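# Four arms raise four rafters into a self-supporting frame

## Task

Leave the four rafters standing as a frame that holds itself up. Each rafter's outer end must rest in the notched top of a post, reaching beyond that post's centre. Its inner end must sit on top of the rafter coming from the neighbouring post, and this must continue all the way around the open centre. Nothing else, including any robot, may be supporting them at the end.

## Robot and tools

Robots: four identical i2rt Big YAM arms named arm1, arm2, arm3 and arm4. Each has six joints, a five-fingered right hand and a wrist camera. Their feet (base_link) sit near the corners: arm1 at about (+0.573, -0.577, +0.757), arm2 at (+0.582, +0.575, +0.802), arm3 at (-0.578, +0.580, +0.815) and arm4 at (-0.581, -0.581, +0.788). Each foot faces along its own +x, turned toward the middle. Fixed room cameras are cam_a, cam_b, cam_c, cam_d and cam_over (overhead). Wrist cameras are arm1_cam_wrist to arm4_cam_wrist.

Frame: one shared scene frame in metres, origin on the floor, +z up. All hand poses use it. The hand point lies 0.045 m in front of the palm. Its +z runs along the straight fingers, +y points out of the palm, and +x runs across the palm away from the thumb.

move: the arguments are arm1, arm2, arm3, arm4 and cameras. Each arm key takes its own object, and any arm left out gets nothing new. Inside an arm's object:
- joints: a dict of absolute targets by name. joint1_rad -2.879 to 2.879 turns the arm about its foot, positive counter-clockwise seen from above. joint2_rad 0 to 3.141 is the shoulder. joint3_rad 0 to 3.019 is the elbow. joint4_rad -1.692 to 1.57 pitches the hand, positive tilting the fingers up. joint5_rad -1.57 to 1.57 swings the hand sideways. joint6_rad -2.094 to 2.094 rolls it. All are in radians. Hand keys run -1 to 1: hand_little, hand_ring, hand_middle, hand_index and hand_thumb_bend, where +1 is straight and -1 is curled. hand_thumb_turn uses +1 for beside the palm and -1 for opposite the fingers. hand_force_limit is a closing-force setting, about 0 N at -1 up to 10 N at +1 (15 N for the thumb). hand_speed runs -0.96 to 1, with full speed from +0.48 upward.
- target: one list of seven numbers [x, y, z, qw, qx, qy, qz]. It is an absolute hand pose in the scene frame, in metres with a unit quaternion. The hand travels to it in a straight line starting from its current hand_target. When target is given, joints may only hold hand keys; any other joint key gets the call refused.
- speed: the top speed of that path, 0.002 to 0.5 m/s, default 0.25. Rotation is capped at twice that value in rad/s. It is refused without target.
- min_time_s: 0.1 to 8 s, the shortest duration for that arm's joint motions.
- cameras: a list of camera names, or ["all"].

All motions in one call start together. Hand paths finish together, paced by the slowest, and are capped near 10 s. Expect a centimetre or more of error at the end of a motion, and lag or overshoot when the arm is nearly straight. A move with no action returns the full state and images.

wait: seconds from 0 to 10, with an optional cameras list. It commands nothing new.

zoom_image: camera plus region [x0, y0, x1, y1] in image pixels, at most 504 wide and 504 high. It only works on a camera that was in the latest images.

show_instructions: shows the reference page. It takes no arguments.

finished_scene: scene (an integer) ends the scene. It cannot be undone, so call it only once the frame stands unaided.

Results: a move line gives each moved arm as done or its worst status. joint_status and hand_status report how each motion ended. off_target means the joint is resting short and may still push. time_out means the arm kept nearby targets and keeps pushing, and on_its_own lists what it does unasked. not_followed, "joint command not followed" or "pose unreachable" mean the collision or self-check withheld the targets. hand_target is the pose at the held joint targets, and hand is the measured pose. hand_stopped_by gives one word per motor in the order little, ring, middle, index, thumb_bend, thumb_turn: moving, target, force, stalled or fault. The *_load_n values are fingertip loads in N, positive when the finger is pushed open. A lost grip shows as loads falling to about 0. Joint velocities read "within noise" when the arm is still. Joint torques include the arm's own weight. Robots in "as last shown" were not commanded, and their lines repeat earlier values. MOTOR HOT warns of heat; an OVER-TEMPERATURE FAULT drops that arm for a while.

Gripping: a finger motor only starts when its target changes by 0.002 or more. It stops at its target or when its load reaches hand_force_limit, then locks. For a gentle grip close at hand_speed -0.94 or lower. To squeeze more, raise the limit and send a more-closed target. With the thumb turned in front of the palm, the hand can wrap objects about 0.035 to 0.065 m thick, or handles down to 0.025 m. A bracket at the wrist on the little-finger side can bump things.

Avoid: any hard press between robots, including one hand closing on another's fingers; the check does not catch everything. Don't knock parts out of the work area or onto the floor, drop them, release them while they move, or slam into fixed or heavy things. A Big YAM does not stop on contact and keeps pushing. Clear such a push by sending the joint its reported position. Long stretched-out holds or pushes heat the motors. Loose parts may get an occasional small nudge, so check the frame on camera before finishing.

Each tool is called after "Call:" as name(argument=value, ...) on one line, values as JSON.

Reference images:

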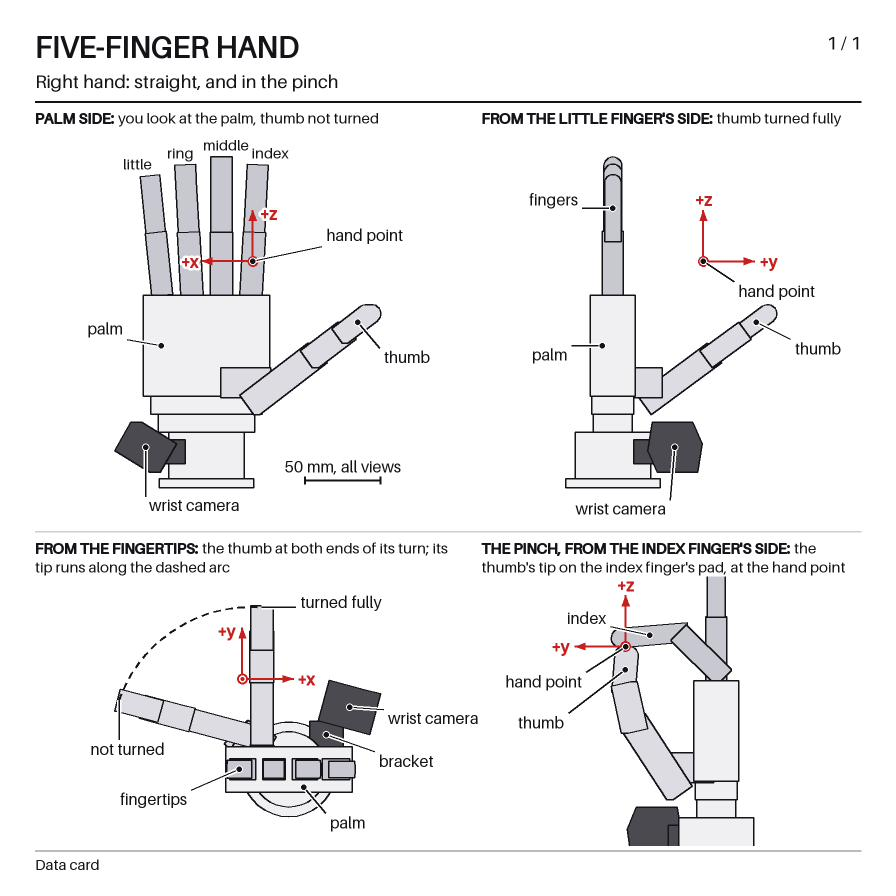

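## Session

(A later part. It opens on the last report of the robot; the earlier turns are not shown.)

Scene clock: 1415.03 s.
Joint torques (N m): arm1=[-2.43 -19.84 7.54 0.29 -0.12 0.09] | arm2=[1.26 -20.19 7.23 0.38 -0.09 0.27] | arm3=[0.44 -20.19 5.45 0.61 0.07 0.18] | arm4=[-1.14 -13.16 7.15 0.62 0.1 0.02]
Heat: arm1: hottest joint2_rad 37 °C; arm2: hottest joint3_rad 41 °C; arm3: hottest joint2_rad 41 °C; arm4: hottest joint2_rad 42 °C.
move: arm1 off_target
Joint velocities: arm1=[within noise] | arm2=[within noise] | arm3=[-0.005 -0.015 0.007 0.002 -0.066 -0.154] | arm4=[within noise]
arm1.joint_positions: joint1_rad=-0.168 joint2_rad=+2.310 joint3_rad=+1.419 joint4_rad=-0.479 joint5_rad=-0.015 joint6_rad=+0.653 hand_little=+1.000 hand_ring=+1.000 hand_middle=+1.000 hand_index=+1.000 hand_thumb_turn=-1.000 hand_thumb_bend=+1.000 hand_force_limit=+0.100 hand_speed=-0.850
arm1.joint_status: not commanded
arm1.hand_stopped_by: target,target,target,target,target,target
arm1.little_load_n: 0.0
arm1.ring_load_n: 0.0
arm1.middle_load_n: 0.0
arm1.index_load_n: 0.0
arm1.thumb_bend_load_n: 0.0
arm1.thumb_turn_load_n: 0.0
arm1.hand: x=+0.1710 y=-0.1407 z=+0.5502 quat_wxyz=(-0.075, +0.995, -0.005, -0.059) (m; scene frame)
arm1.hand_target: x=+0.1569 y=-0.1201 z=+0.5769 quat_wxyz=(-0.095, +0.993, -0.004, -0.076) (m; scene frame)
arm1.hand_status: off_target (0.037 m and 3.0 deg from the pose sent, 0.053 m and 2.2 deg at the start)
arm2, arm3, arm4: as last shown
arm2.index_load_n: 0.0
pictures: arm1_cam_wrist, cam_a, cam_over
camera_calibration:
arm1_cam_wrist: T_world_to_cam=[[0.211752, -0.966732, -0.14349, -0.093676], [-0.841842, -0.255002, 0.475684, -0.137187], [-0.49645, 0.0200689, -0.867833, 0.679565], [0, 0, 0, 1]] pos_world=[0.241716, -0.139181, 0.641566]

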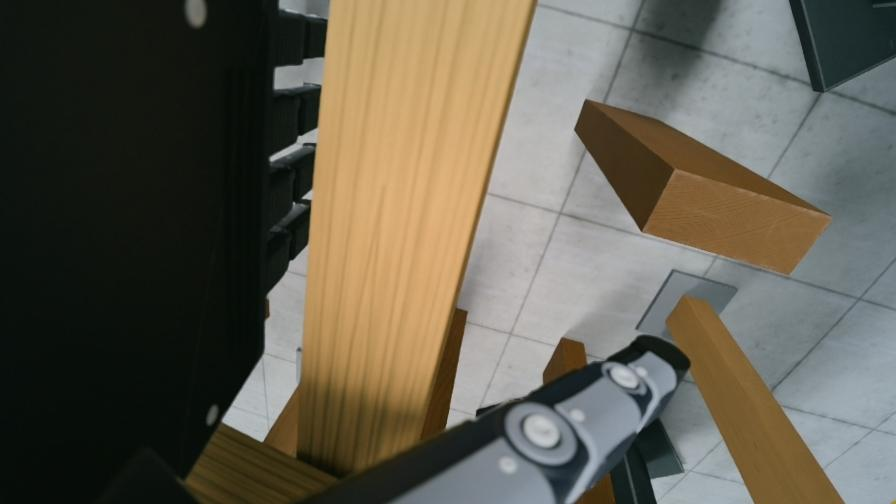

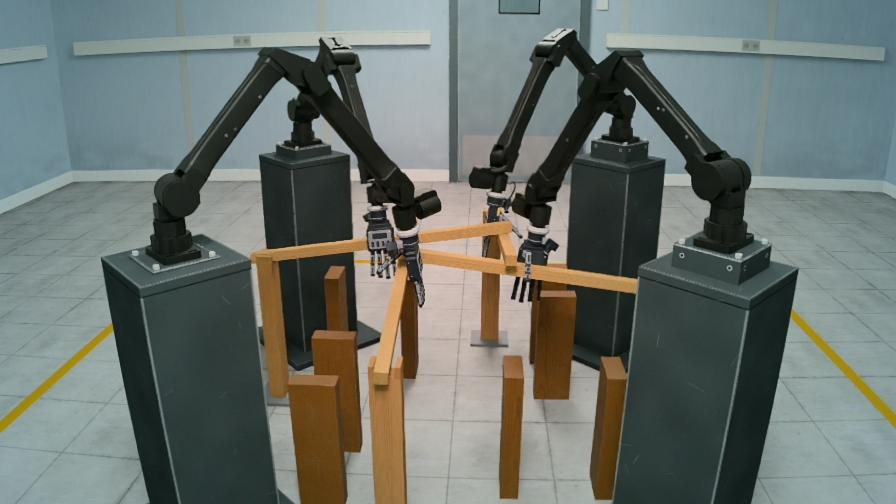

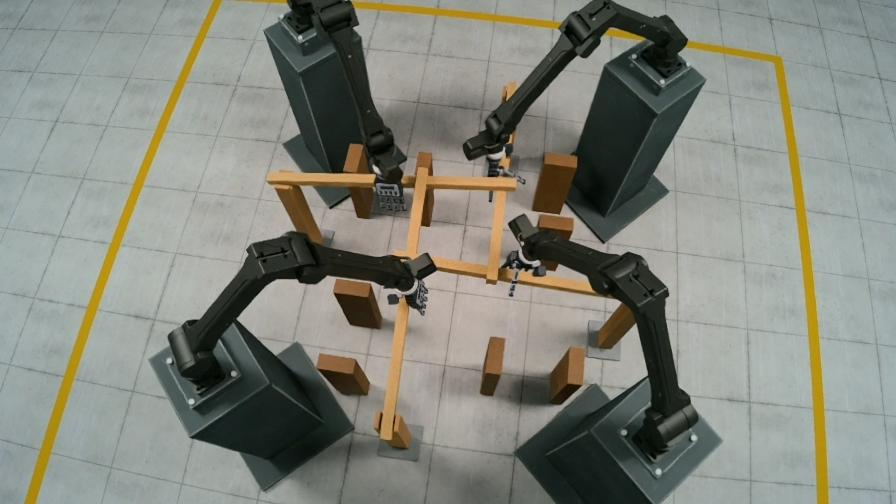

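Call:
move(arm1={"target":[0.1713,-0.139,0.69,-0.0952,0.9925,-0.0038,-0.0759],"speed":0.08}, arm2={"target":[0.1245,0.1665,0.567,0.0486,0.703,0.708,-0.0482],"speed":0.04}, arm3={"target":[-0.1853,0.1341,0.5766,0.0644,0.0,0.992,-0.108],"speed":0.04}, arm4={"target":[-0.1236,-0.1836,0.5522,0.1251,-0.696,0.7059,-0.0408],"speed":0.04}, cameras=["arm2_cam_wrist","arm3_cam_wrist","arm4_cam_wrist","cam_over","cam_a"])

Call:
zoom_image(camera="cam_over", region=[350, 120, 590, 320])

Scene clock: 1430.43 s.
Joint torques (N m): arm1=[-2.9 -18.2 6.46 0.42 -0.11 0.08] | arm2=[0.21 -21.83 7.35 0.32 -0.2 0.11] | arm3=[-0.38 -20.01 4.49 0.23 -0.02 0] | arm4=[-1.61 -15.03 5.94 0.53 0.03 -0.06]
Heat: arm1: hottest joint2_rad 38 °C; arm2: hottest joint3_rad 41 °C; arm3: hottest joint2_rad 41 °C; arm4: hottest joint2_rad 42 °C.
move: arm1 off_target; arm2 off_target; arm3 off_target; arm4 off_target
Joint velocities: within noise
arm1.joint_positions: joint1_rad=-0.168 joint2_rad=+2.060 joint3_rad=+1.371 joint4_rad=-0.648 joint5_rad=-0.016 joint6_rad=+0.653 hand_little=+1.000 hand_ring=+1.000 hand_middle=+1.000 hand_index=+1.000 hand_thumb_turn=-1.000 hand_thumb_bend=+1.000 hand_force_limit=+0.100 hand_speed=-0.850
arm1.joint_status: not commanded
arm1.hand_stopped_by: target,target,target,target,target,target
arm1.little_load_n: 0.0
arm1.ring_load_n: 0.0
arm1.middle_load_n: 0.0
arm1.index_load_n: -0.5
arm1.thumb_bend_load_n: 0.0
arm1.thumb_turn_load_n: 0.0
arm1.hand: x=+0.1716 y=-0.1440 z=+0.6733 quat_wxyz=(-0.087, +0.994, -0.004, -0.069) (m; scene frame)
arm1.hand_target: x=+0.1714 y=-0.1391 z=+0.6896 quat_wxyz=(-0.095, +0.993, -0.004, -0.076) (m; scene frame)
arm1.hand_status: off_target (0.017 m and 1.2 deg from the pose sent, 0.140 m and 3.0 deg at the start)
arm2.joint_positions: joint1_rad=-0.186 joint2_rad=+2.489 joint3_rad=+1.615 joint4_rad=-0.655 joint5_rad=-0.129 joint6_rad=+0.601 hand_little=+1.000 hand_ring=+1.000 hand_middle=+1.000 hand_index=+1.000 hand_thumb_turn=-1.000 hand_thumb_bend=+1.000 hand_force_limit=+0.100 hand_speed=-0.850
arm2.joint_status: not commanded
arm2.hand_stopped_by: target,target,target,target,target,target
arm2.little_load_n: 0.0
arm2.ring_load_n: 0.0
arm2.middle_load_n: 0.0
arm2.index_load_n: 0.0
arm2.thumb_bend_load_n: 0.0
arm2.thumb_turn_load_n: 0.0
arm2.hand: x=+0.1450 y=+0.1757 z=+0.5528 quat_wxyz=(-0.052, -0.703, -0.709, +0.029) (m; scene frame)
arm2.hand_target: x=+0.1250 y=+0.1669 z=+0.5673 quat_wxyz=(-0.048, -0.703, -0.708, +0.048) (m; scene frame)
arm2.hand_status: off_target (0.027 m and 2.2 deg from the pose sent, 0.038 m and 0.9 deg at the start)
arm3.joint_positions: joint1_rad=-0.154 joint2_rad=+2.383 joint3_rad=+1.388 joint4_rad=-0.335 joint5_rad=+0.026 joint6_rad=+0.620 hand_little=+1.000 hand_ring=+1.000 hand_middle=+1.000 hand_index=+1.000 hand_thumb_turn=-1.000 hand_thumb_bend=+1.000 hand_force_limit=+0.100 hand_speed=-0.880
arm3.joint_status: not commanded
arm3.hand_stopped_by: target,target,target,target,target,target
arm3.little_load_n: 0.0
arm3.ring_load_n: 0.0
arm3.middle_load_n: 0.0
arm3.index_load_n: 0.0
arm3.thumb_bend_load_n: 0.0
arm3.thumb_turn_load_n: 0.0
arm3.hand: x=-0.1863 y=+0.1406 z=+0.5672 quat_wxyz=(-0.060, +0.006, -0.993, +0.105) (m; scene frame)
arm3.hand_target: x=-0.1852 y=+0.1342 z=+0.5766 quat_wxyz=(-0.064, +0.000, -0.992, +0.108) (m; scene frame)
arm3.hand_status: off_target (0.011 m and 0.9 deg from the pose sent, 0.050 m and 2.5 deg at the start)
arm4.joint_positions: joint1_rad=-0.147 joint2_rad=+2.386 joint3_rad=+1.408 joint4_rad=-0.350 joint5_rad=+0.042 joint6_rad=+0.637 hand_little=+1.000 hand_ring=+1.000 hand_middle=+1.000 hand_index=+1.000 hand_thumb_turn=-1.000 hand_thumb_bend=+1.000 hand_force_limit=+0.100 hand_speed=-0.850
arm4.joint_status: not commanded
arm4.hand_stopped_by: target,target,target,target,target,target
arm4.little_load_n: 0.0
arm4.ring_load_n: 0.0
arm4.middle_load_n: 0.0
arm4.index_load_n: 0.0
arm4.thumb_bend_load_n: 0.0
arm4.thumb_turn_load_n: 0.0
arm4.hand: x=-0.1319 y=-0.1900 z=+0.5418 quat_wxyz=(-0.116, +0.697, -0.706, +0.039) (m; scene frame)
arm4.hand_target: x=-0.1237 y=-0.1835 z=+0.5523 quat_wxyz=(-0.125, +0.696, -0.706, +0.041) (m; scene frame)
arm4.hand_status: off_target (0.015 m and 1.0 deg from the pose sent, 0.035 m and 0.8 deg at the start)
pictures: arm2_cam_wrist, arm3_cam_wrist, arm4_cam_wrist, cam_a, cam_over
camera_calibration:
arm2_cam_wrist: T_world_to_cam=[[0.960524, 0.278091, -0.00768054, -0.183197], [0.238825, -0.810114, 0.535423, -0.176752], [0.142674, -0.516121, -0.844549, 0.649708], [0, 0, 0, 1]] pos_world=[0.125481, 0.243084, 0.64194]
arm3_cam_wrist: T_world_to_cam=[[-0.309474, 0.921192, -0.235862, -0.0570654], [0.70862, 0.388816, 0.588795, -0.26515], [0.6341, 0.0150805, -0.773104, 0.666852], [0, 0, 0, 1]] pos_world=[-0.25262, 0.145606, 0.658205]
arm4_cam_wrist: T_world_to_cam=[[-0.956453, -0.168806, -0.238123, -0.0239138], [-0.26439, 0.846703, 0.461728, -0.109394], [0.123677, 0.504578, -0.854462, 0.688777], [0, 0, 0, 1]] pos_world=[-0.136981, -0.258954, 0.633349]

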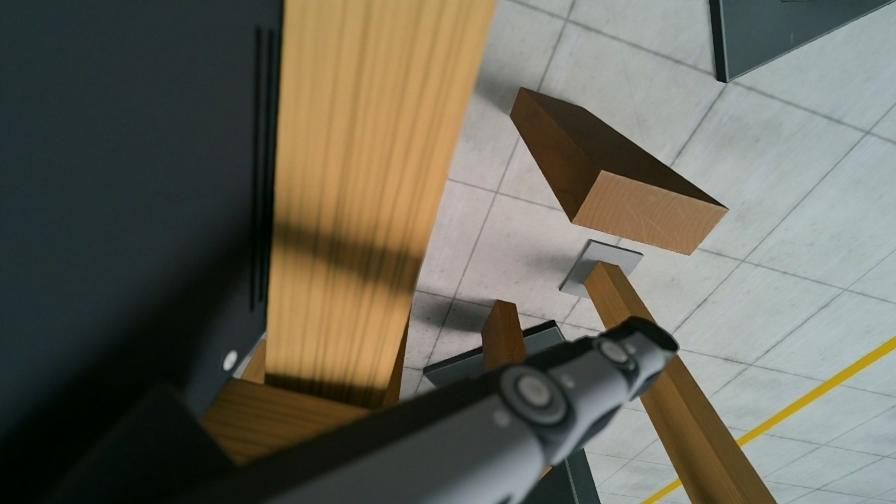

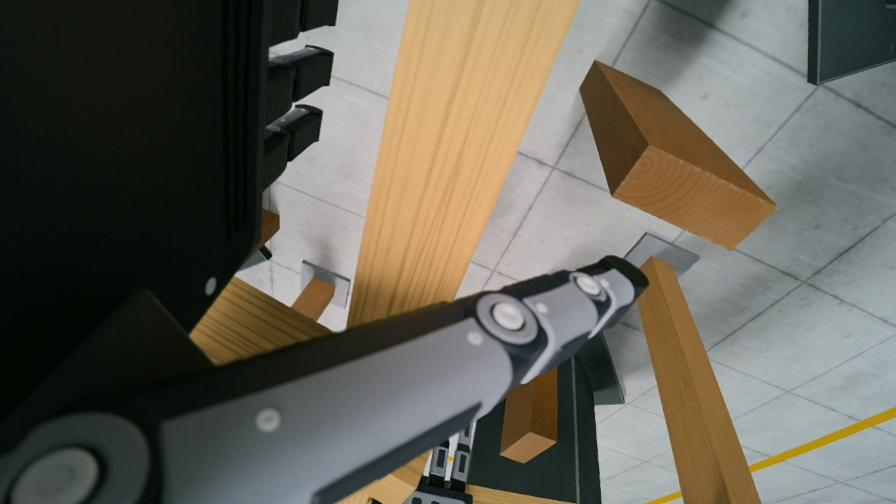

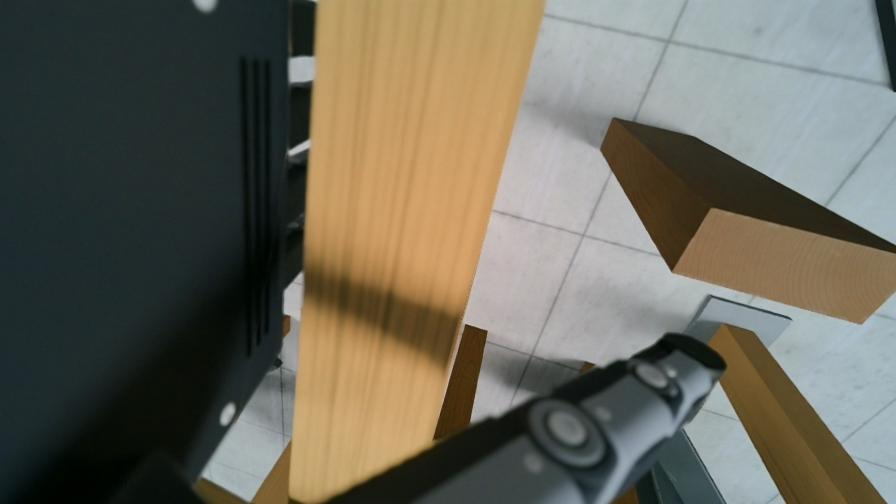

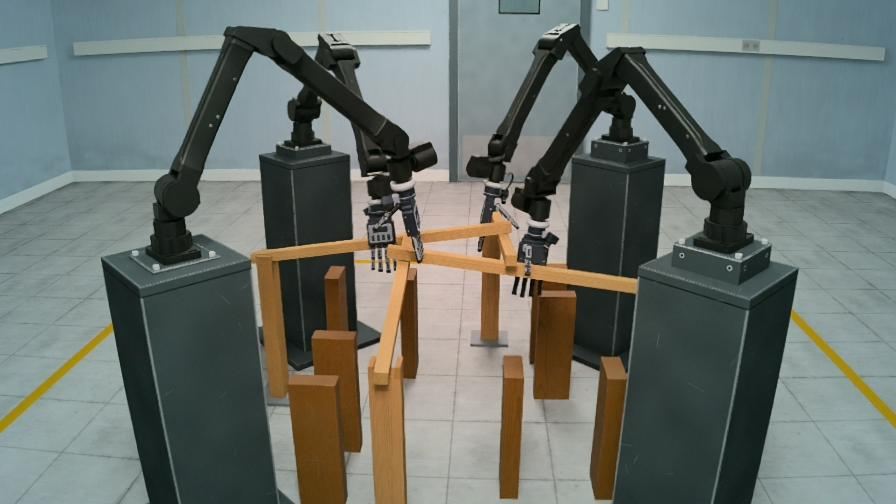

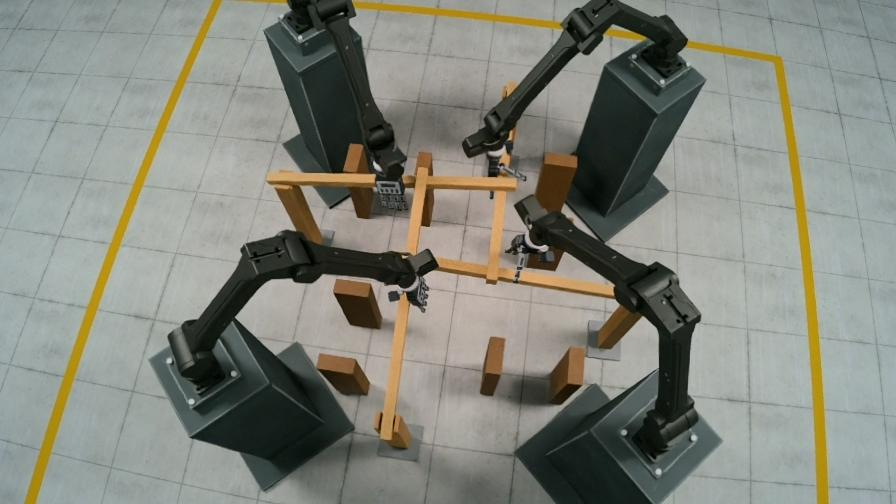

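Scaled by 2.100 from the camera's 896x504 image, which has a finer 1280x720 frame.

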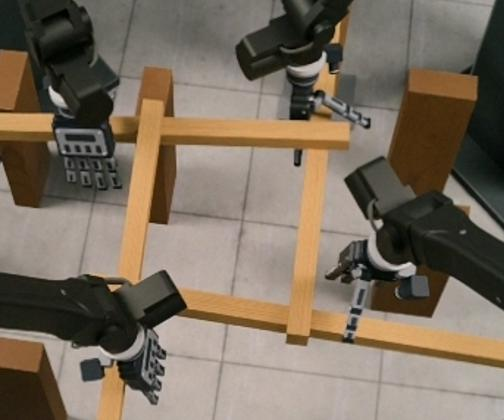

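Call:
move(arm1={"target":[0.185,-0.155,0.80,-0.0952,0.9925,-0.0038,-0.0759],"speed":0.1}, arm2={"target":[0.120,0.181,0.685,0.0486,0.703,0.708,-0.0482],"speed":0.08}, arm3={"target":[-0.197,0.152,0.69,0.0644,0.0,0.992,-0.108],"speed":0.08}, arm4={"target":[-0.145,-0.197,0.668,0.1251,-0.696,0.7059,-0.0408],"speed":0.08}, cameras=["cam_over","cam_b"])

Scene clock: 1446.27 s.
Joint torques (N m): arm1=[-2.43 -16.62 8.87 0.42 -0.12 0.04] | arm2=[0.5 -21.42 5.57 0.44 -0.35 0.01] | arm3=[-0.21 -18.14 4.31 0.31 -0.06 0.04] | arm4=[-1.49 -13.51 5.7 0.59 0.08 -0.04]
Heat: arm1: hottest joint2_rad 40 °C; arm2: hottest joint3_rad 41 °C; arm3: hottest joint2_rad 41 °C; arm4: hottest joint2_rad 41 °C.
move: arm1 off_target; arm2 done; arm3 done; arm4 done
Joint velocities: within noise
arm1.joint_positions: joint1_rad=-0.168 joint2_rad=+1.859 joint3_rad=+1.363 joint4_rad=-0.865 joint5_rad=-0.017 joint6_rad=+0.651 hand_little=+1.000 hand_ring=+1.000 hand_middle=+1.000 hand_index=+1.000 hand_thumb_turn=-1.000 hand_thumb_bend=+1.000 hand_force_limit=+0.100 hand_speed=-0.850
arm1.joint_status: not commanded
arm1.hand_stopped_by: target,target,target,target,target,target
arm1.little_load_n: -0.5
arm1.ring_load_n: 0.0
arm1.middle_load_n: 0.0
arm1.index_load_n: 0.0
arm1.thumb_bend_load_n: 0.0
arm1.thumb_turn_load_n: 0.0
arm1.hand: x=+0.1884 y=-0.1684 z=+0.7754 quat_wxyz=(-0.078, +0.995, -0.004, -0.062) (m; scene frame)
arm1.hand_target: x=+0.1853 y=-0.1554 z=+0.8000 quat_wxyz=(-0.096, +0.993, -0.004, -0.076) (m; scene frame)
arm1.hand_status: off_target (0.028 m and 2.6 deg from the pose sent, 0.128 m and 1.2 deg at the start)
arm2.joint_positions: joint1_rad=-0.216 joint2_rad=+2.269 joint3_rad=+1.607 joint4_rad=-0.830 joint5_rad=-0.128 joint6_rad=+0.583 hand_little=+1.000 hand_ring=+1.000 hand_middle=+1.000 hand_index=+1.000 hand_thumb_turn=-1.000 hand_thumb_bend=+1.000 hand_force_limit=+0.100 hand_speed=-0.850
arm2.joint_status: not commanded
arm2.hand_stopped_by: target,target,target,target,target,target
arm2.little_load_n: 0.0
arm2.ring_load_n: 0.0
arm2.middle_load_n: 0.0
arm2.index_load_n: 0.0
arm2.thumb_bend_load_n: -0.5
arm2.thumb_turn_load_n: 0.0
arm2.hand: x=+0.1185 y=+0.1782 z=+0.6803 quat_wxyz=(-0.047, -0.706, -0.705, +0.048) (m; scene frame)
arm2.hand_target: x=+0.1200 y=+0.1811 z=+0.6848 quat_wxyz=(-0.049, -0.703, -0.708, +0.048) (m; scene frame)
arm2.hand_status: done (0.006 m and 0.6 deg from the pose sent, 0.135 m and 2.2 deg at the start)
arm3.joint_positions: joint1_rad=-0.154 joint2_rad=+2.112 joint3_rad=+1.293 joint4_rad=-0.492 joint5_rad=+0.026 joint6_rad=+0.620 hand_little=+1.000 hand_ring=+1.000 hand_middle=+1.000 hand_index=+1.000 hand_thumb_turn=-1.000 hand_thumb_bend=+1.000 hand_force_limit=+0.100 hand_speed=-0.880
arm3.joint_status: not commanded
arm3.hand_stopped_by: target,target,target,target,target,target
arm3.little_load_n: 0.0
arm3.ring_load_n: -0.5
arm3.middle_load_n: 0.0
arm3.index_load_n: 0.0
arm3.thumb_bend_load_n: 0.0
arm3.thumb_turn_load_n: 0.0
arm3.hand: x=-0.1923 y=+0.1487 z=+0.6877 quat_wxyz=(-0.066, +0.006, -0.991, +0.113) (m; scene frame)
arm3.hand_target: x=-0.1969 y=+0.1521 z=+0.6899 quat_wxyz=(-0.064, +0.000, -0.992, +0.108) (m; scene frame)
arm3.hand_status: done (0.006 m and 0.9 deg from the pose sent, 0.124 m and 0.9 deg at the start)
arm4.joint_positions: joint1_rad=-0.147 joint2_rad=+2.108 joint3_rad=+1.306 joint4_rad=-0.503 joint5_rad=+0.042 joint6_rad=+0.637 hand_little=+1.000 hand_ring=+1.000 hand_middle=+1.000 hand_index=+1.000 hand_thumb_turn=-1.000 hand_thumb_bend=+1.000 hand_force_limit=+0.100 hand_speed=-0.850
arm4.joint_status: not commanded
arm4.hand_stopped_by: target,target,target,target,target,target
arm4.little_load_n: 0.0
arm4.ring_load_n: 0.0
arm4.middle_load_n: -0.5
arm4.index_load_n: 0.0
arm4.thumb_bend_load_n: 0.0
arm4.thumb_turn_load_n: 0.0
arm4.hand: x=-0.1416 y=-0.1972 z=+0.6648 quat_wxyz=(-0.127, +0.696, -0.706, +0.040) (m; scene frame)
arm4.hand_target: x=-0.1449 y=-0.1969 z=+0.6680 quat_wxyz=(-0.125, +0.696, -0.706, +0.041) (m; scene frame)
arm4.hand_status: done (0.005 m and 0.2 deg from the pose sent, 0.127 m and 1.1 deg at the start)
pictures: cam_b, cam_over

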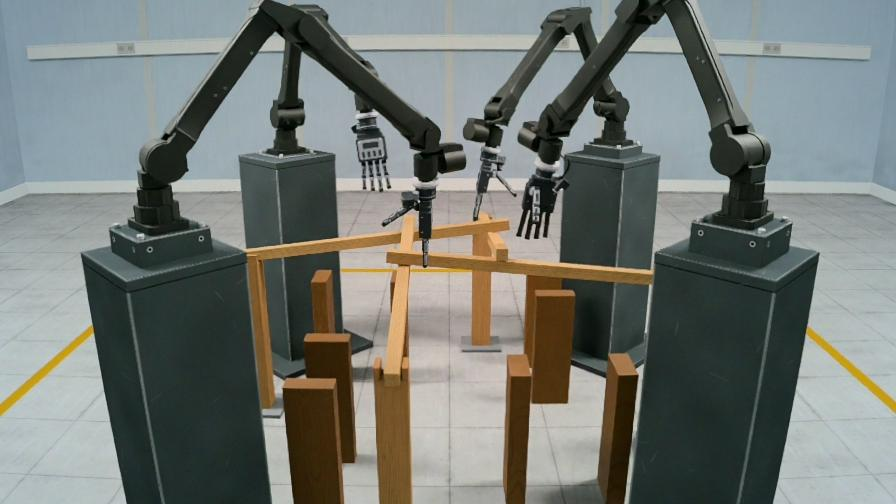

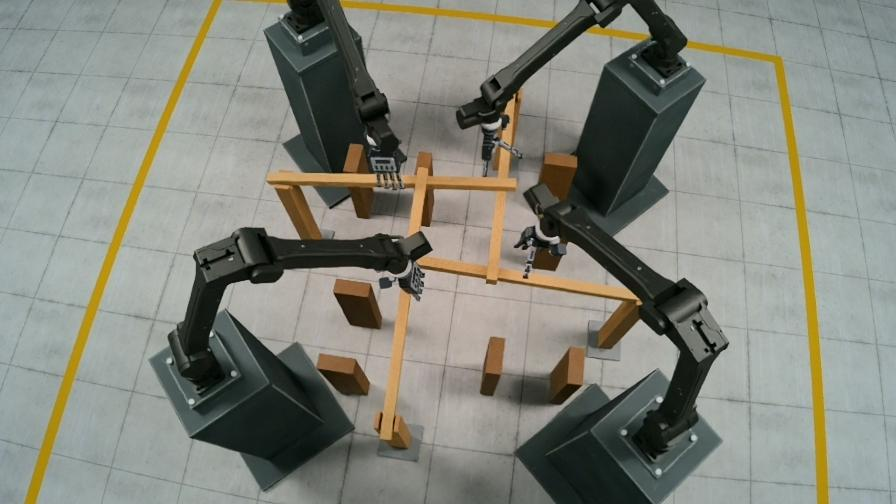

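Clear. Raise further and pull back toward the bases.

Call:
move(arm1={"target":[0.25,-0.23,0.86,-0.0952,0.9925,-0.0038,-0.0759],"speed":0.15}, arm2={"target":[0.14,0.19,0.83,0.0486,0.703,0.708,-0.0482],"speed":0.15}, arm3={"target":[-0.205,0.165,0.83,0.0644,0.0,0.992,-0.108],"speed":0.15}, arm4={"target":[-0.16,-0.205,0.81,0.1251,-0.696,0.7059,-0.0408],"speed":0.15})

Call:
move(arm1={"target":[0.33,-0.33,0.9,-0.0952,0.9925,-0.0038,-0.0759],"speed":0.2}, arm2={"target":[0.33,0.33,0.9,0.0486,0.703,0.708,-0.0482],"speed":0.2}, arm3={"target":[-0.33,0.33,0.9,0.0644,0.0,0.992,-0.108],"speed":0.2}, arm4={"target":[-0.33,-0.33,0.9,0.1251,-0.696,0.7059,-0.0408],"speed":0.2}, cameras=["cam_over","cam_a","cam_b","cam_c","cam_d"])

Call:
zoom_image(camera="cam_over", region=[250, 60, 670, 460])

Call:
zoom_image(camera="cam_a", region=[350, 180, 550, 400])

Call:
zoom_image(camera="cam_b", region=[350, 180, 550, 400])

Call:
zoom_image(camera="cam_c", region=[350, 180, 550, 400])

Call:
zoom_image(camera="cam_d", region=[320, 180, 520, 400])

Scene clock: 1465.90 s.
Joint torques (N m): arm1=[-3.78 -12.45 7.62 0.29 -0.12 0.01] | arm2=[0.62 -18.61 7.68 0.36 -0.3 0.03] | arm3=[1.26 -16.67 7.69 0.08 0.03 0.05] | arm4=[-1.2 -11.63 9.55 0.54 0.1 0]
Heat: arm1: hottest joint2_rad 40 °C; arm2: hottest joint3_rad 39 °C; arm3: hottest joint2_rad 40 °C; arm4: hottest joint2_rad 42 °C.
move: arm1 off_target; arm2 done; arm3 off_target; arm4 off_target
Joint velocities: within noise
arm1.joint_positions: joint1_rad=-0.186 joint2_rad=+1.553 joint3_rad=+1.160 joint4_rad=-0.941 joint5_rad=-0.022 joint6_rad=+0.633 hand_little=+1.000 hand_ring=+1.000 hand_middle=+1.000 hand_index=+1.000 hand_thumb_turn=-1.000 hand_thumb_bend=+1.000 hand_force_limit=+0.100 hand_speed=-0.850
arm1.joint_status: not commanded
arm1.hand_stopped_by: target,target,target,target,target,target
arm1.little_load_n: 0.0
arm1.ring_load_n: 0.0
arm1.middle_load_n: 0.0
arm1.index_load_n: -0.5
arm1.thumb_bend_load_n: -0.5
arm1.thumb_turn_load_n: 0.0
arm1.hand: x=+0.2455 y=-0.2336 z=+0.8491 quat_wxyz=(-0.089, +0.993, -0.003, -0.071) (m; scene frame)
arm1.hand_target: x=+0.2500 y=-0.2301 z=+0.8598 quat_wxyz=(-0.095, +0.993, -0.004, -0.076) (m; scene frame)
arm1.hand_status: off_target (0.012 m and 0.9 deg from the pose sent, 0.122 m and 2.6 deg at the start)
arm2.joint_positions: joint1_rad=-0.216 joint2_rad=+2.012 joint3_rad=+1.591 joint4_rad=-1.074 joint5_rad=-0.129 joint6_rad=+0.583 hand_little=+1.000 hand_ring=+1.000 hand_middle=+1.000 hand_index=+1.000 hand_thumb_turn=-1.000 hand_thumb_bend=+1.000 hand_force_limit=+0.100 hand_speed=-0.850
arm2.joint_status: not commanded
arm2.hand_stopped_by: target,target,target,target,target,target
arm2.little_load_n: 0.0
arm2.ring_load_n: 0.5
arm2.middle_load_n: 0.0
arm2.index_load_n: 0.0
arm2.thumb_bend_load_n: -0.5
arm2.thumb_turn_load_n: 0.0
arm2.hand: x=+0.1411 y=+0.1896 z=+0.8263 quat_wxyz=(-0.048, -0.706, -0.705, +0.047) (m; scene frame)
arm2.hand_target: x=+0.1401 y=+0.1900 z=+0.8300 quat_wxyz=(-0.048, -0.703, -0.708, +0.048) (m; scene frame)
arm2.hand_status: done (0.004 m and 0.5 deg from the pose sent, 0.152 m and 0.6 deg at the start)
arm3.joint_positions: joint1_rad=-0.154 joint2_rad=+1.846 joint3_rad=+1.282 joint4_rad=-0.779 joint5_rad=+0.026 joint6_rad=+0.620 hand_little=+1.000 hand_ring=+1.000 hand_middle=+1.000 hand_index=+1.000 hand_thumb_turn=-1.000 hand_thumb_bend=+1.000 hand_force_limit=+0.100 hand_speed=-0.880
arm3.joint_status: not commanded
arm3.hand_stopped_by: target,target,target,target,target,target
arm3.little_load_n: 0.0
arm3.ring_load_n: 0.0
arm3.middle_load_n: 0.0
arm3.index_load_n: 0.0
arm3.thumb_bend_load_n: 0.0
arm3.thumb_turn_load_n: 0.0
arm3.hand: x=-0.2111 y=+0.1742 z=+0.8180 quat_wxyz=(-0.057, +0.006, -0.993, +0.100) (m; scene frame)
arm3.hand_target: x=-0.2051 y=+0.1653 z=+0.8301 quat_wxyz=(-0.065, +0.000, -0.992, +0.108) (m; scene frame)
arm3.hand_status: off_target (0.016 m and 1.5 deg from the pose sent, 0.144 m and 0.9 deg at the start)
arm4.joint_positions: joint1_rad=-0.147 joint2_rad=+1.841 joint3_rad=+1.295 joint4_rad=-0.791 joint5_rad=+0.042 joint6_rad=+0.638 hand_little=+1.000 hand_ring=+1.000 hand_middle=+1.000 hand_index=+1.000 hand_thumb_turn=-1.000 hand_thumb_bend=+1.000 hand_force_limit=+0.100 hand_speed=-0.850
arm4.joint_status: not commanded
arm4.hand_stopped_by: target,target,target,target,target,target
arm4.little_load_n: 0.0
arm4.ring_load_n: 0.0
arm4.middle_load_n: 0.0
arm4.index_load_n: 0.0
arm4.thumb_bend_load_n: 0.0
arm4.thumb_turn_load_n: 0.0
arm4.hand: x=-0.1681 y=-0.2165 z=+0.7965 quat_wxyz=(-0.111, +0.697, -0.707, +0.038) (m; scene frame)
arm4.hand_target: x=-0.1604 y=-0.2052 z=+0.8102 quat_wxyz=(-0.125, +0.696, -0.706, +0.041) (m; scene frame)
arm4.hand_status: off_target (0.020 m and 1.6 deg from the pose sent, 0.147 m and 0.2 deg at the start)
pictures: none

Scene clock: 1467.90 s.
Joint torques (N m): arm1=[-3.19 -7.12 7.94 0.46 -0.11 0.02] | arm2=[0.26 -9.23 6.42 0.4 -0.32 -0.04] | arm3=[-1.26 -8.64 5.78 0.47 -0.03 -0.02] | arm4=[-1.03 -4.78 7.76 0.58 0.12 0.02]
Heat: arm1: hottest joint2_rad 40 °C; arm2: hottest joint3_rad 39 °C; arm3: hottest joint2_rad 40 °C; arm4: hottest joint2_rad 41 °C.
move: arm1 done; arm2 done; arm3 done; arm4 done
Joint velocities: within noise
arm1.joint_positions: joint1_rad=-0.212 joint2_rad=+1.175 joint3_rad=+0.913 joint4_rad=-1.066 joint5_rad=-0.029 joint6_rad=+0.607 hand_little=+1.000 hand_ring=+1.000 hand_middle=+1.000 hand_index=+1.000 hand_thumb_turn=-1.000 hand_thumb_bend=+1.000 hand_force_limit=+0.100 hand_speed=-0.850
arm1.joint_status: not commanded
arm1.hand_stopped_by: target,target,target,target,target,target
arm1.little_load_n: 0.0
arm1.ring_load_n: 0.0
arm1.middle_load_n: 0.0
arm1.index_load_n: 0.0
arm1.thumb_bend_load_n: 0.0
arm1.thumb_turn_load_n: 0.5
arm1.hand: x=+0.3259 y=-0.3316 z=+0.8937 quat_wxyz=(-0.091, +0.993, -0.003, -0.073) (m; scene frame)
arm1.hand_target: x=+0.3299 y=-0.3301 z=+0.8999 quat_wxyz=(-0.095, +0.993, -0.004, -0.076) (m; scene frame)
arm1.hand_status: done (0.008 m and 0.6 deg from the pose sent, 0.138 m and 0.9 deg at the start)
arm2.joint_positions: joint1_rad=-0.252 joint2_rad=+1.368 joint3_rad=+0.957 joint4_rad=-1.075 joint5_rad=-0.131 joint6_rad=+0.543 hand_little=+1.000 hand_ring=+1.000 hand_middle=+1.000 hand_index=+1.000 hand_thumb_turn=-1.000 hand_thumb_bend=+1.000 hand_force_limit=+0.100 hand_speed=-0.850
arm2.joint_status: not commanded
arm2.hand_stopped_by: target,target,target,target,target,target
arm2.little_load_n: 0.0
arm2.ring_load_n: 0.0
arm2.middle_load_n: 0.0
arm2.index_load_n: 0.0
arm2.thumb_bend_load_n: -0.5
arm2.thumb_turn_load_n: 0.0
arm2.hand: x=+0.3261 y=+0.3244 z=+0.9017 quat_wxyz=(-0.046, -0.704, -0.706, +0.054) (m; scene frame)
arm2.hand_target: x=+0.3300 y=+0.3299 z=+0.9000 quat_wxyz=(-0.049, -0.703, -0.708, +0.048) (m; scene frame)
arm2.hand_status: done (0.007 m and 0.7 deg from the pose sent, 0.247 m and 0.5 deg at the start)
arm3.joint_positions: joint1_rad=-0.154 joint2_rad=+1.244 joint3_rad=+0.828 joint4_rad=-0.888 joint5_rad=+0.025 joint6_rad=+0.620 hand_little=+1.000 hand_ring=+1.000 hand_middle=+1.000 hand_index=+1.000 hand_thumb_turn=-1.000 hand_thumb_bend=+1.000 hand_force_limit=+0.100 hand_speed=-0.880
arm3.joint_status: not commanded
arm3.hand_stopped_by: target,target,target,target,target,target
arm3.little_load_n: 0.0
arm3.ring_load_n: 0.0
arm3.middle_load_n: 0.0
arm3.index_load_n: 0.0
arm3.thumb_bend_load_n: -0.5
arm3.thumb_turn_load_n: 0.5
arm3.hand: x=-0.3232 y=+0.3264 z=+0.9033 quat_wxyz=(-0.068, +0.006, -0.991, +0.115) (m; scene frame)
arm3.hand_target: x=-0.3299 y=+0.3300 z=+0.8999 quat_wxyz=(-0.064, +0.000, -0.992, +0.108) (m; scene frame)
arm3.hand_status: done (0.008 m and 1.1 deg from the pose sent, 0.212 m and 1.5 deg at the start)
arm4.joint_positions: joint1_rad=-0.145 joint2_rad=+1.210 joint3_rad=+0.870 joint4_rad=-0.963 joint5_rad=+0.043 joint6_rad=+0.640 hand_little=+1.000 hand_ring=+1.000 hand_middle=+1.000 hand_index=+1.000 hand_thumb_turn=-1.000 hand_thumb_bend=+1.000 hand_force_limit=+0.100 hand_speed=-0.850
arm4.joint_status: not commanded
arm4.hand_stopped_by: target,target,target,target,target,target
arm4.little_load_n: 0.0
arm4.ring_load_n: 0.0
arm4.middle_load_n: 0.0
arm4.index_load_n: 0.0
arm4.thumb_bend_load_n: 0.0
arm4.thumb_turn_load_n: 0.0
arm4.hand: x=-0.3250 y=-0.3301 z=+0.9005 quat_wxyz=(-0.128, +0.695, -0.706, +0.041) (m; scene frame)
arm4.hand_target: x=-0.3300 y=-0.3300 z=+0.8999 quat_wxyz=(-0.125, +0.696, -0.706, +0.041) (m; scene frame)
arm4.hand_status: done (0.005 m and 0.4 deg from the pose sent, 0.223 m and 1.6 deg at the start)
pictures: cam_a, cam_b, cam_c, cam_d, cam_over

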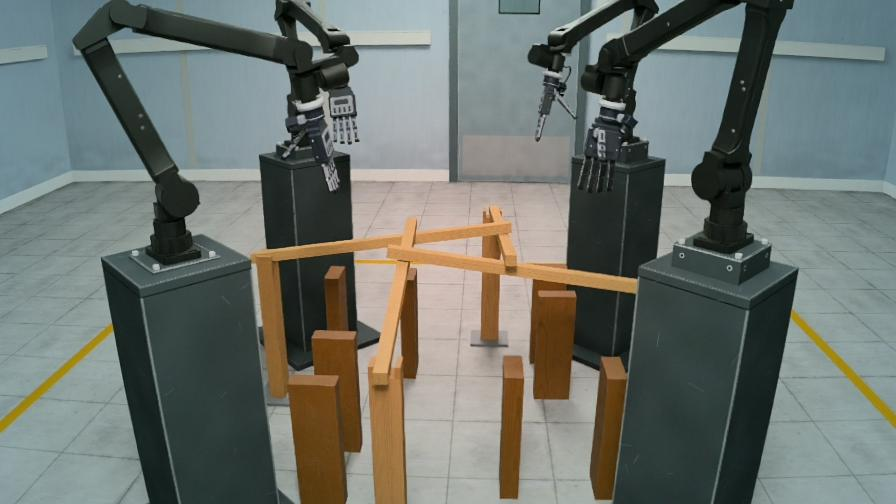

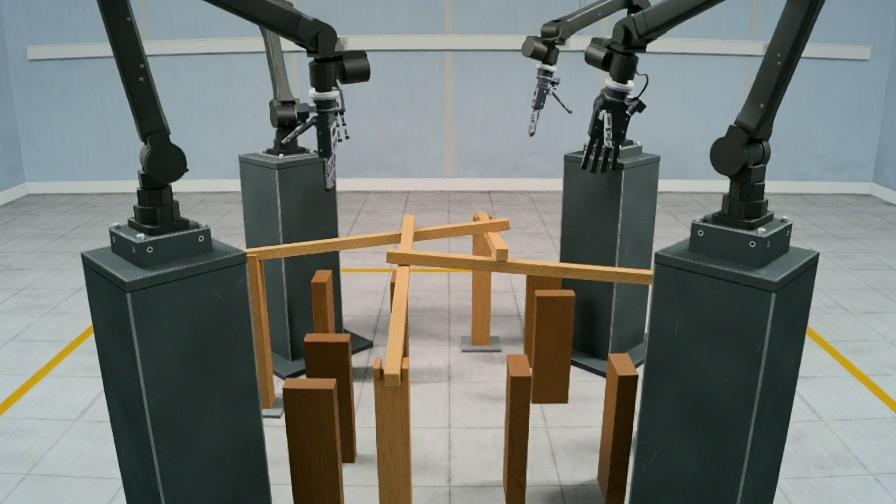

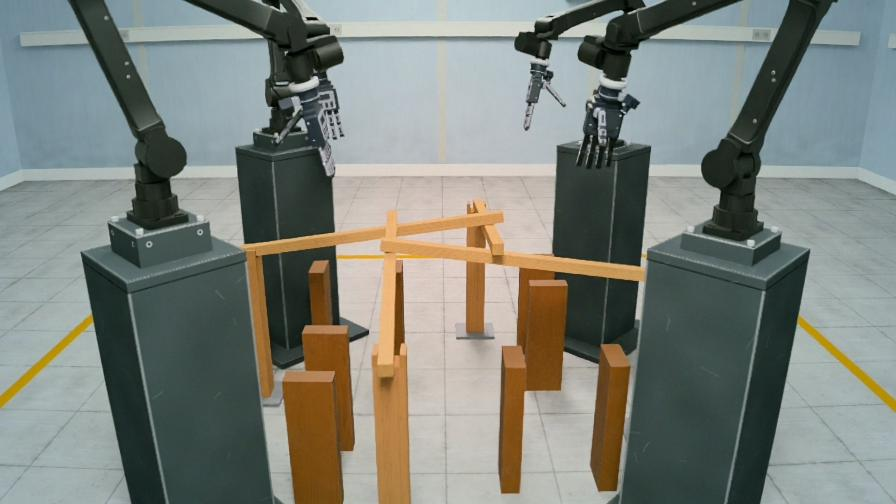

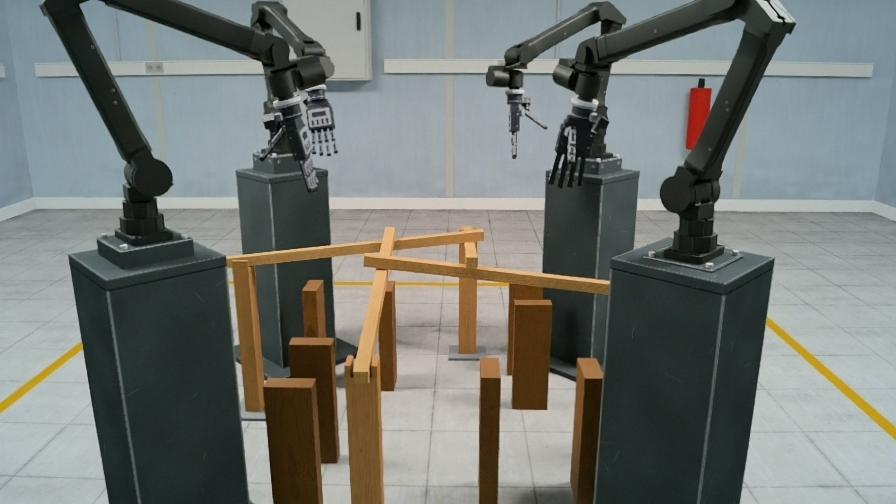

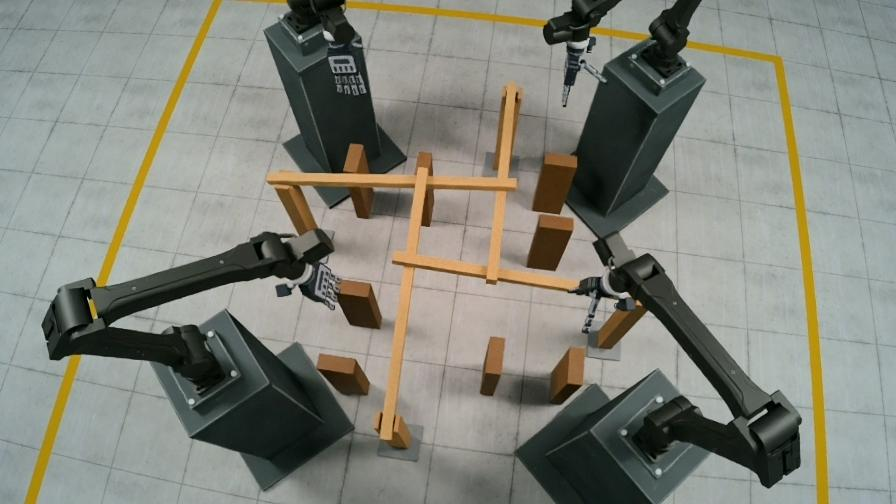

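Scaled by 1.200 from the camera's 896x504 image, which has a finer 1280x720 frame.

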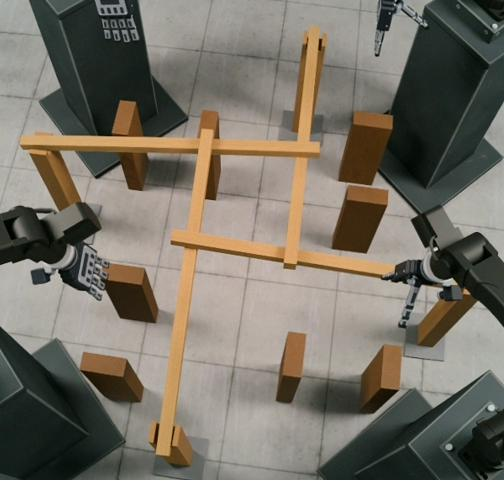

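Scaled by 2.291 from the camera's 896x504 image, which has a finer 1280x720 frame.

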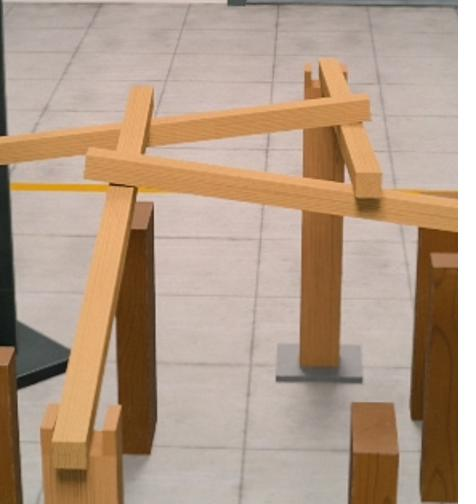

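Scaled by 2.291 from the camera's 896x504 image, which has a finer 1280x720 frame.

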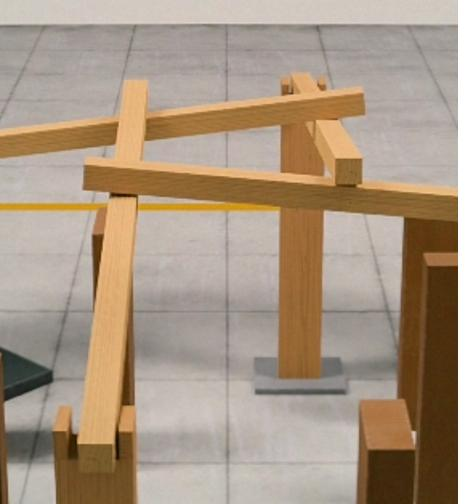

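Scaled by 2.291 from the camera's 896x504 image, which has a finer 1280x720 frame.

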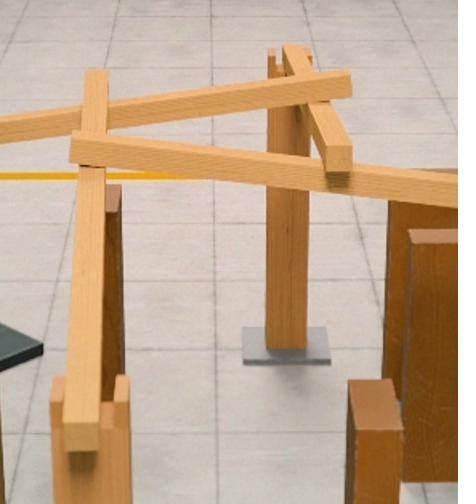

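Scaled by 2.291 from the camera's 896x504 image, which has a finer 1280x720 frame.

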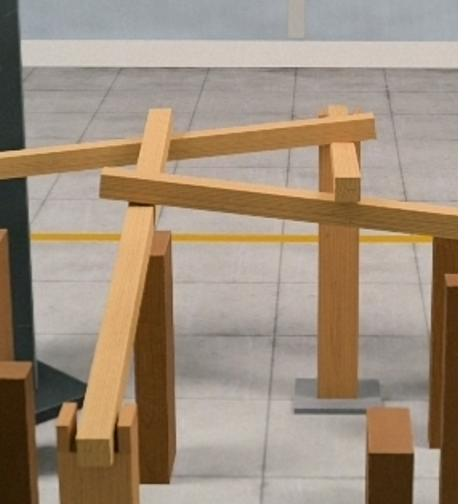

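Call:
finished_scene(scene=1)

The scene is finished: the task was done.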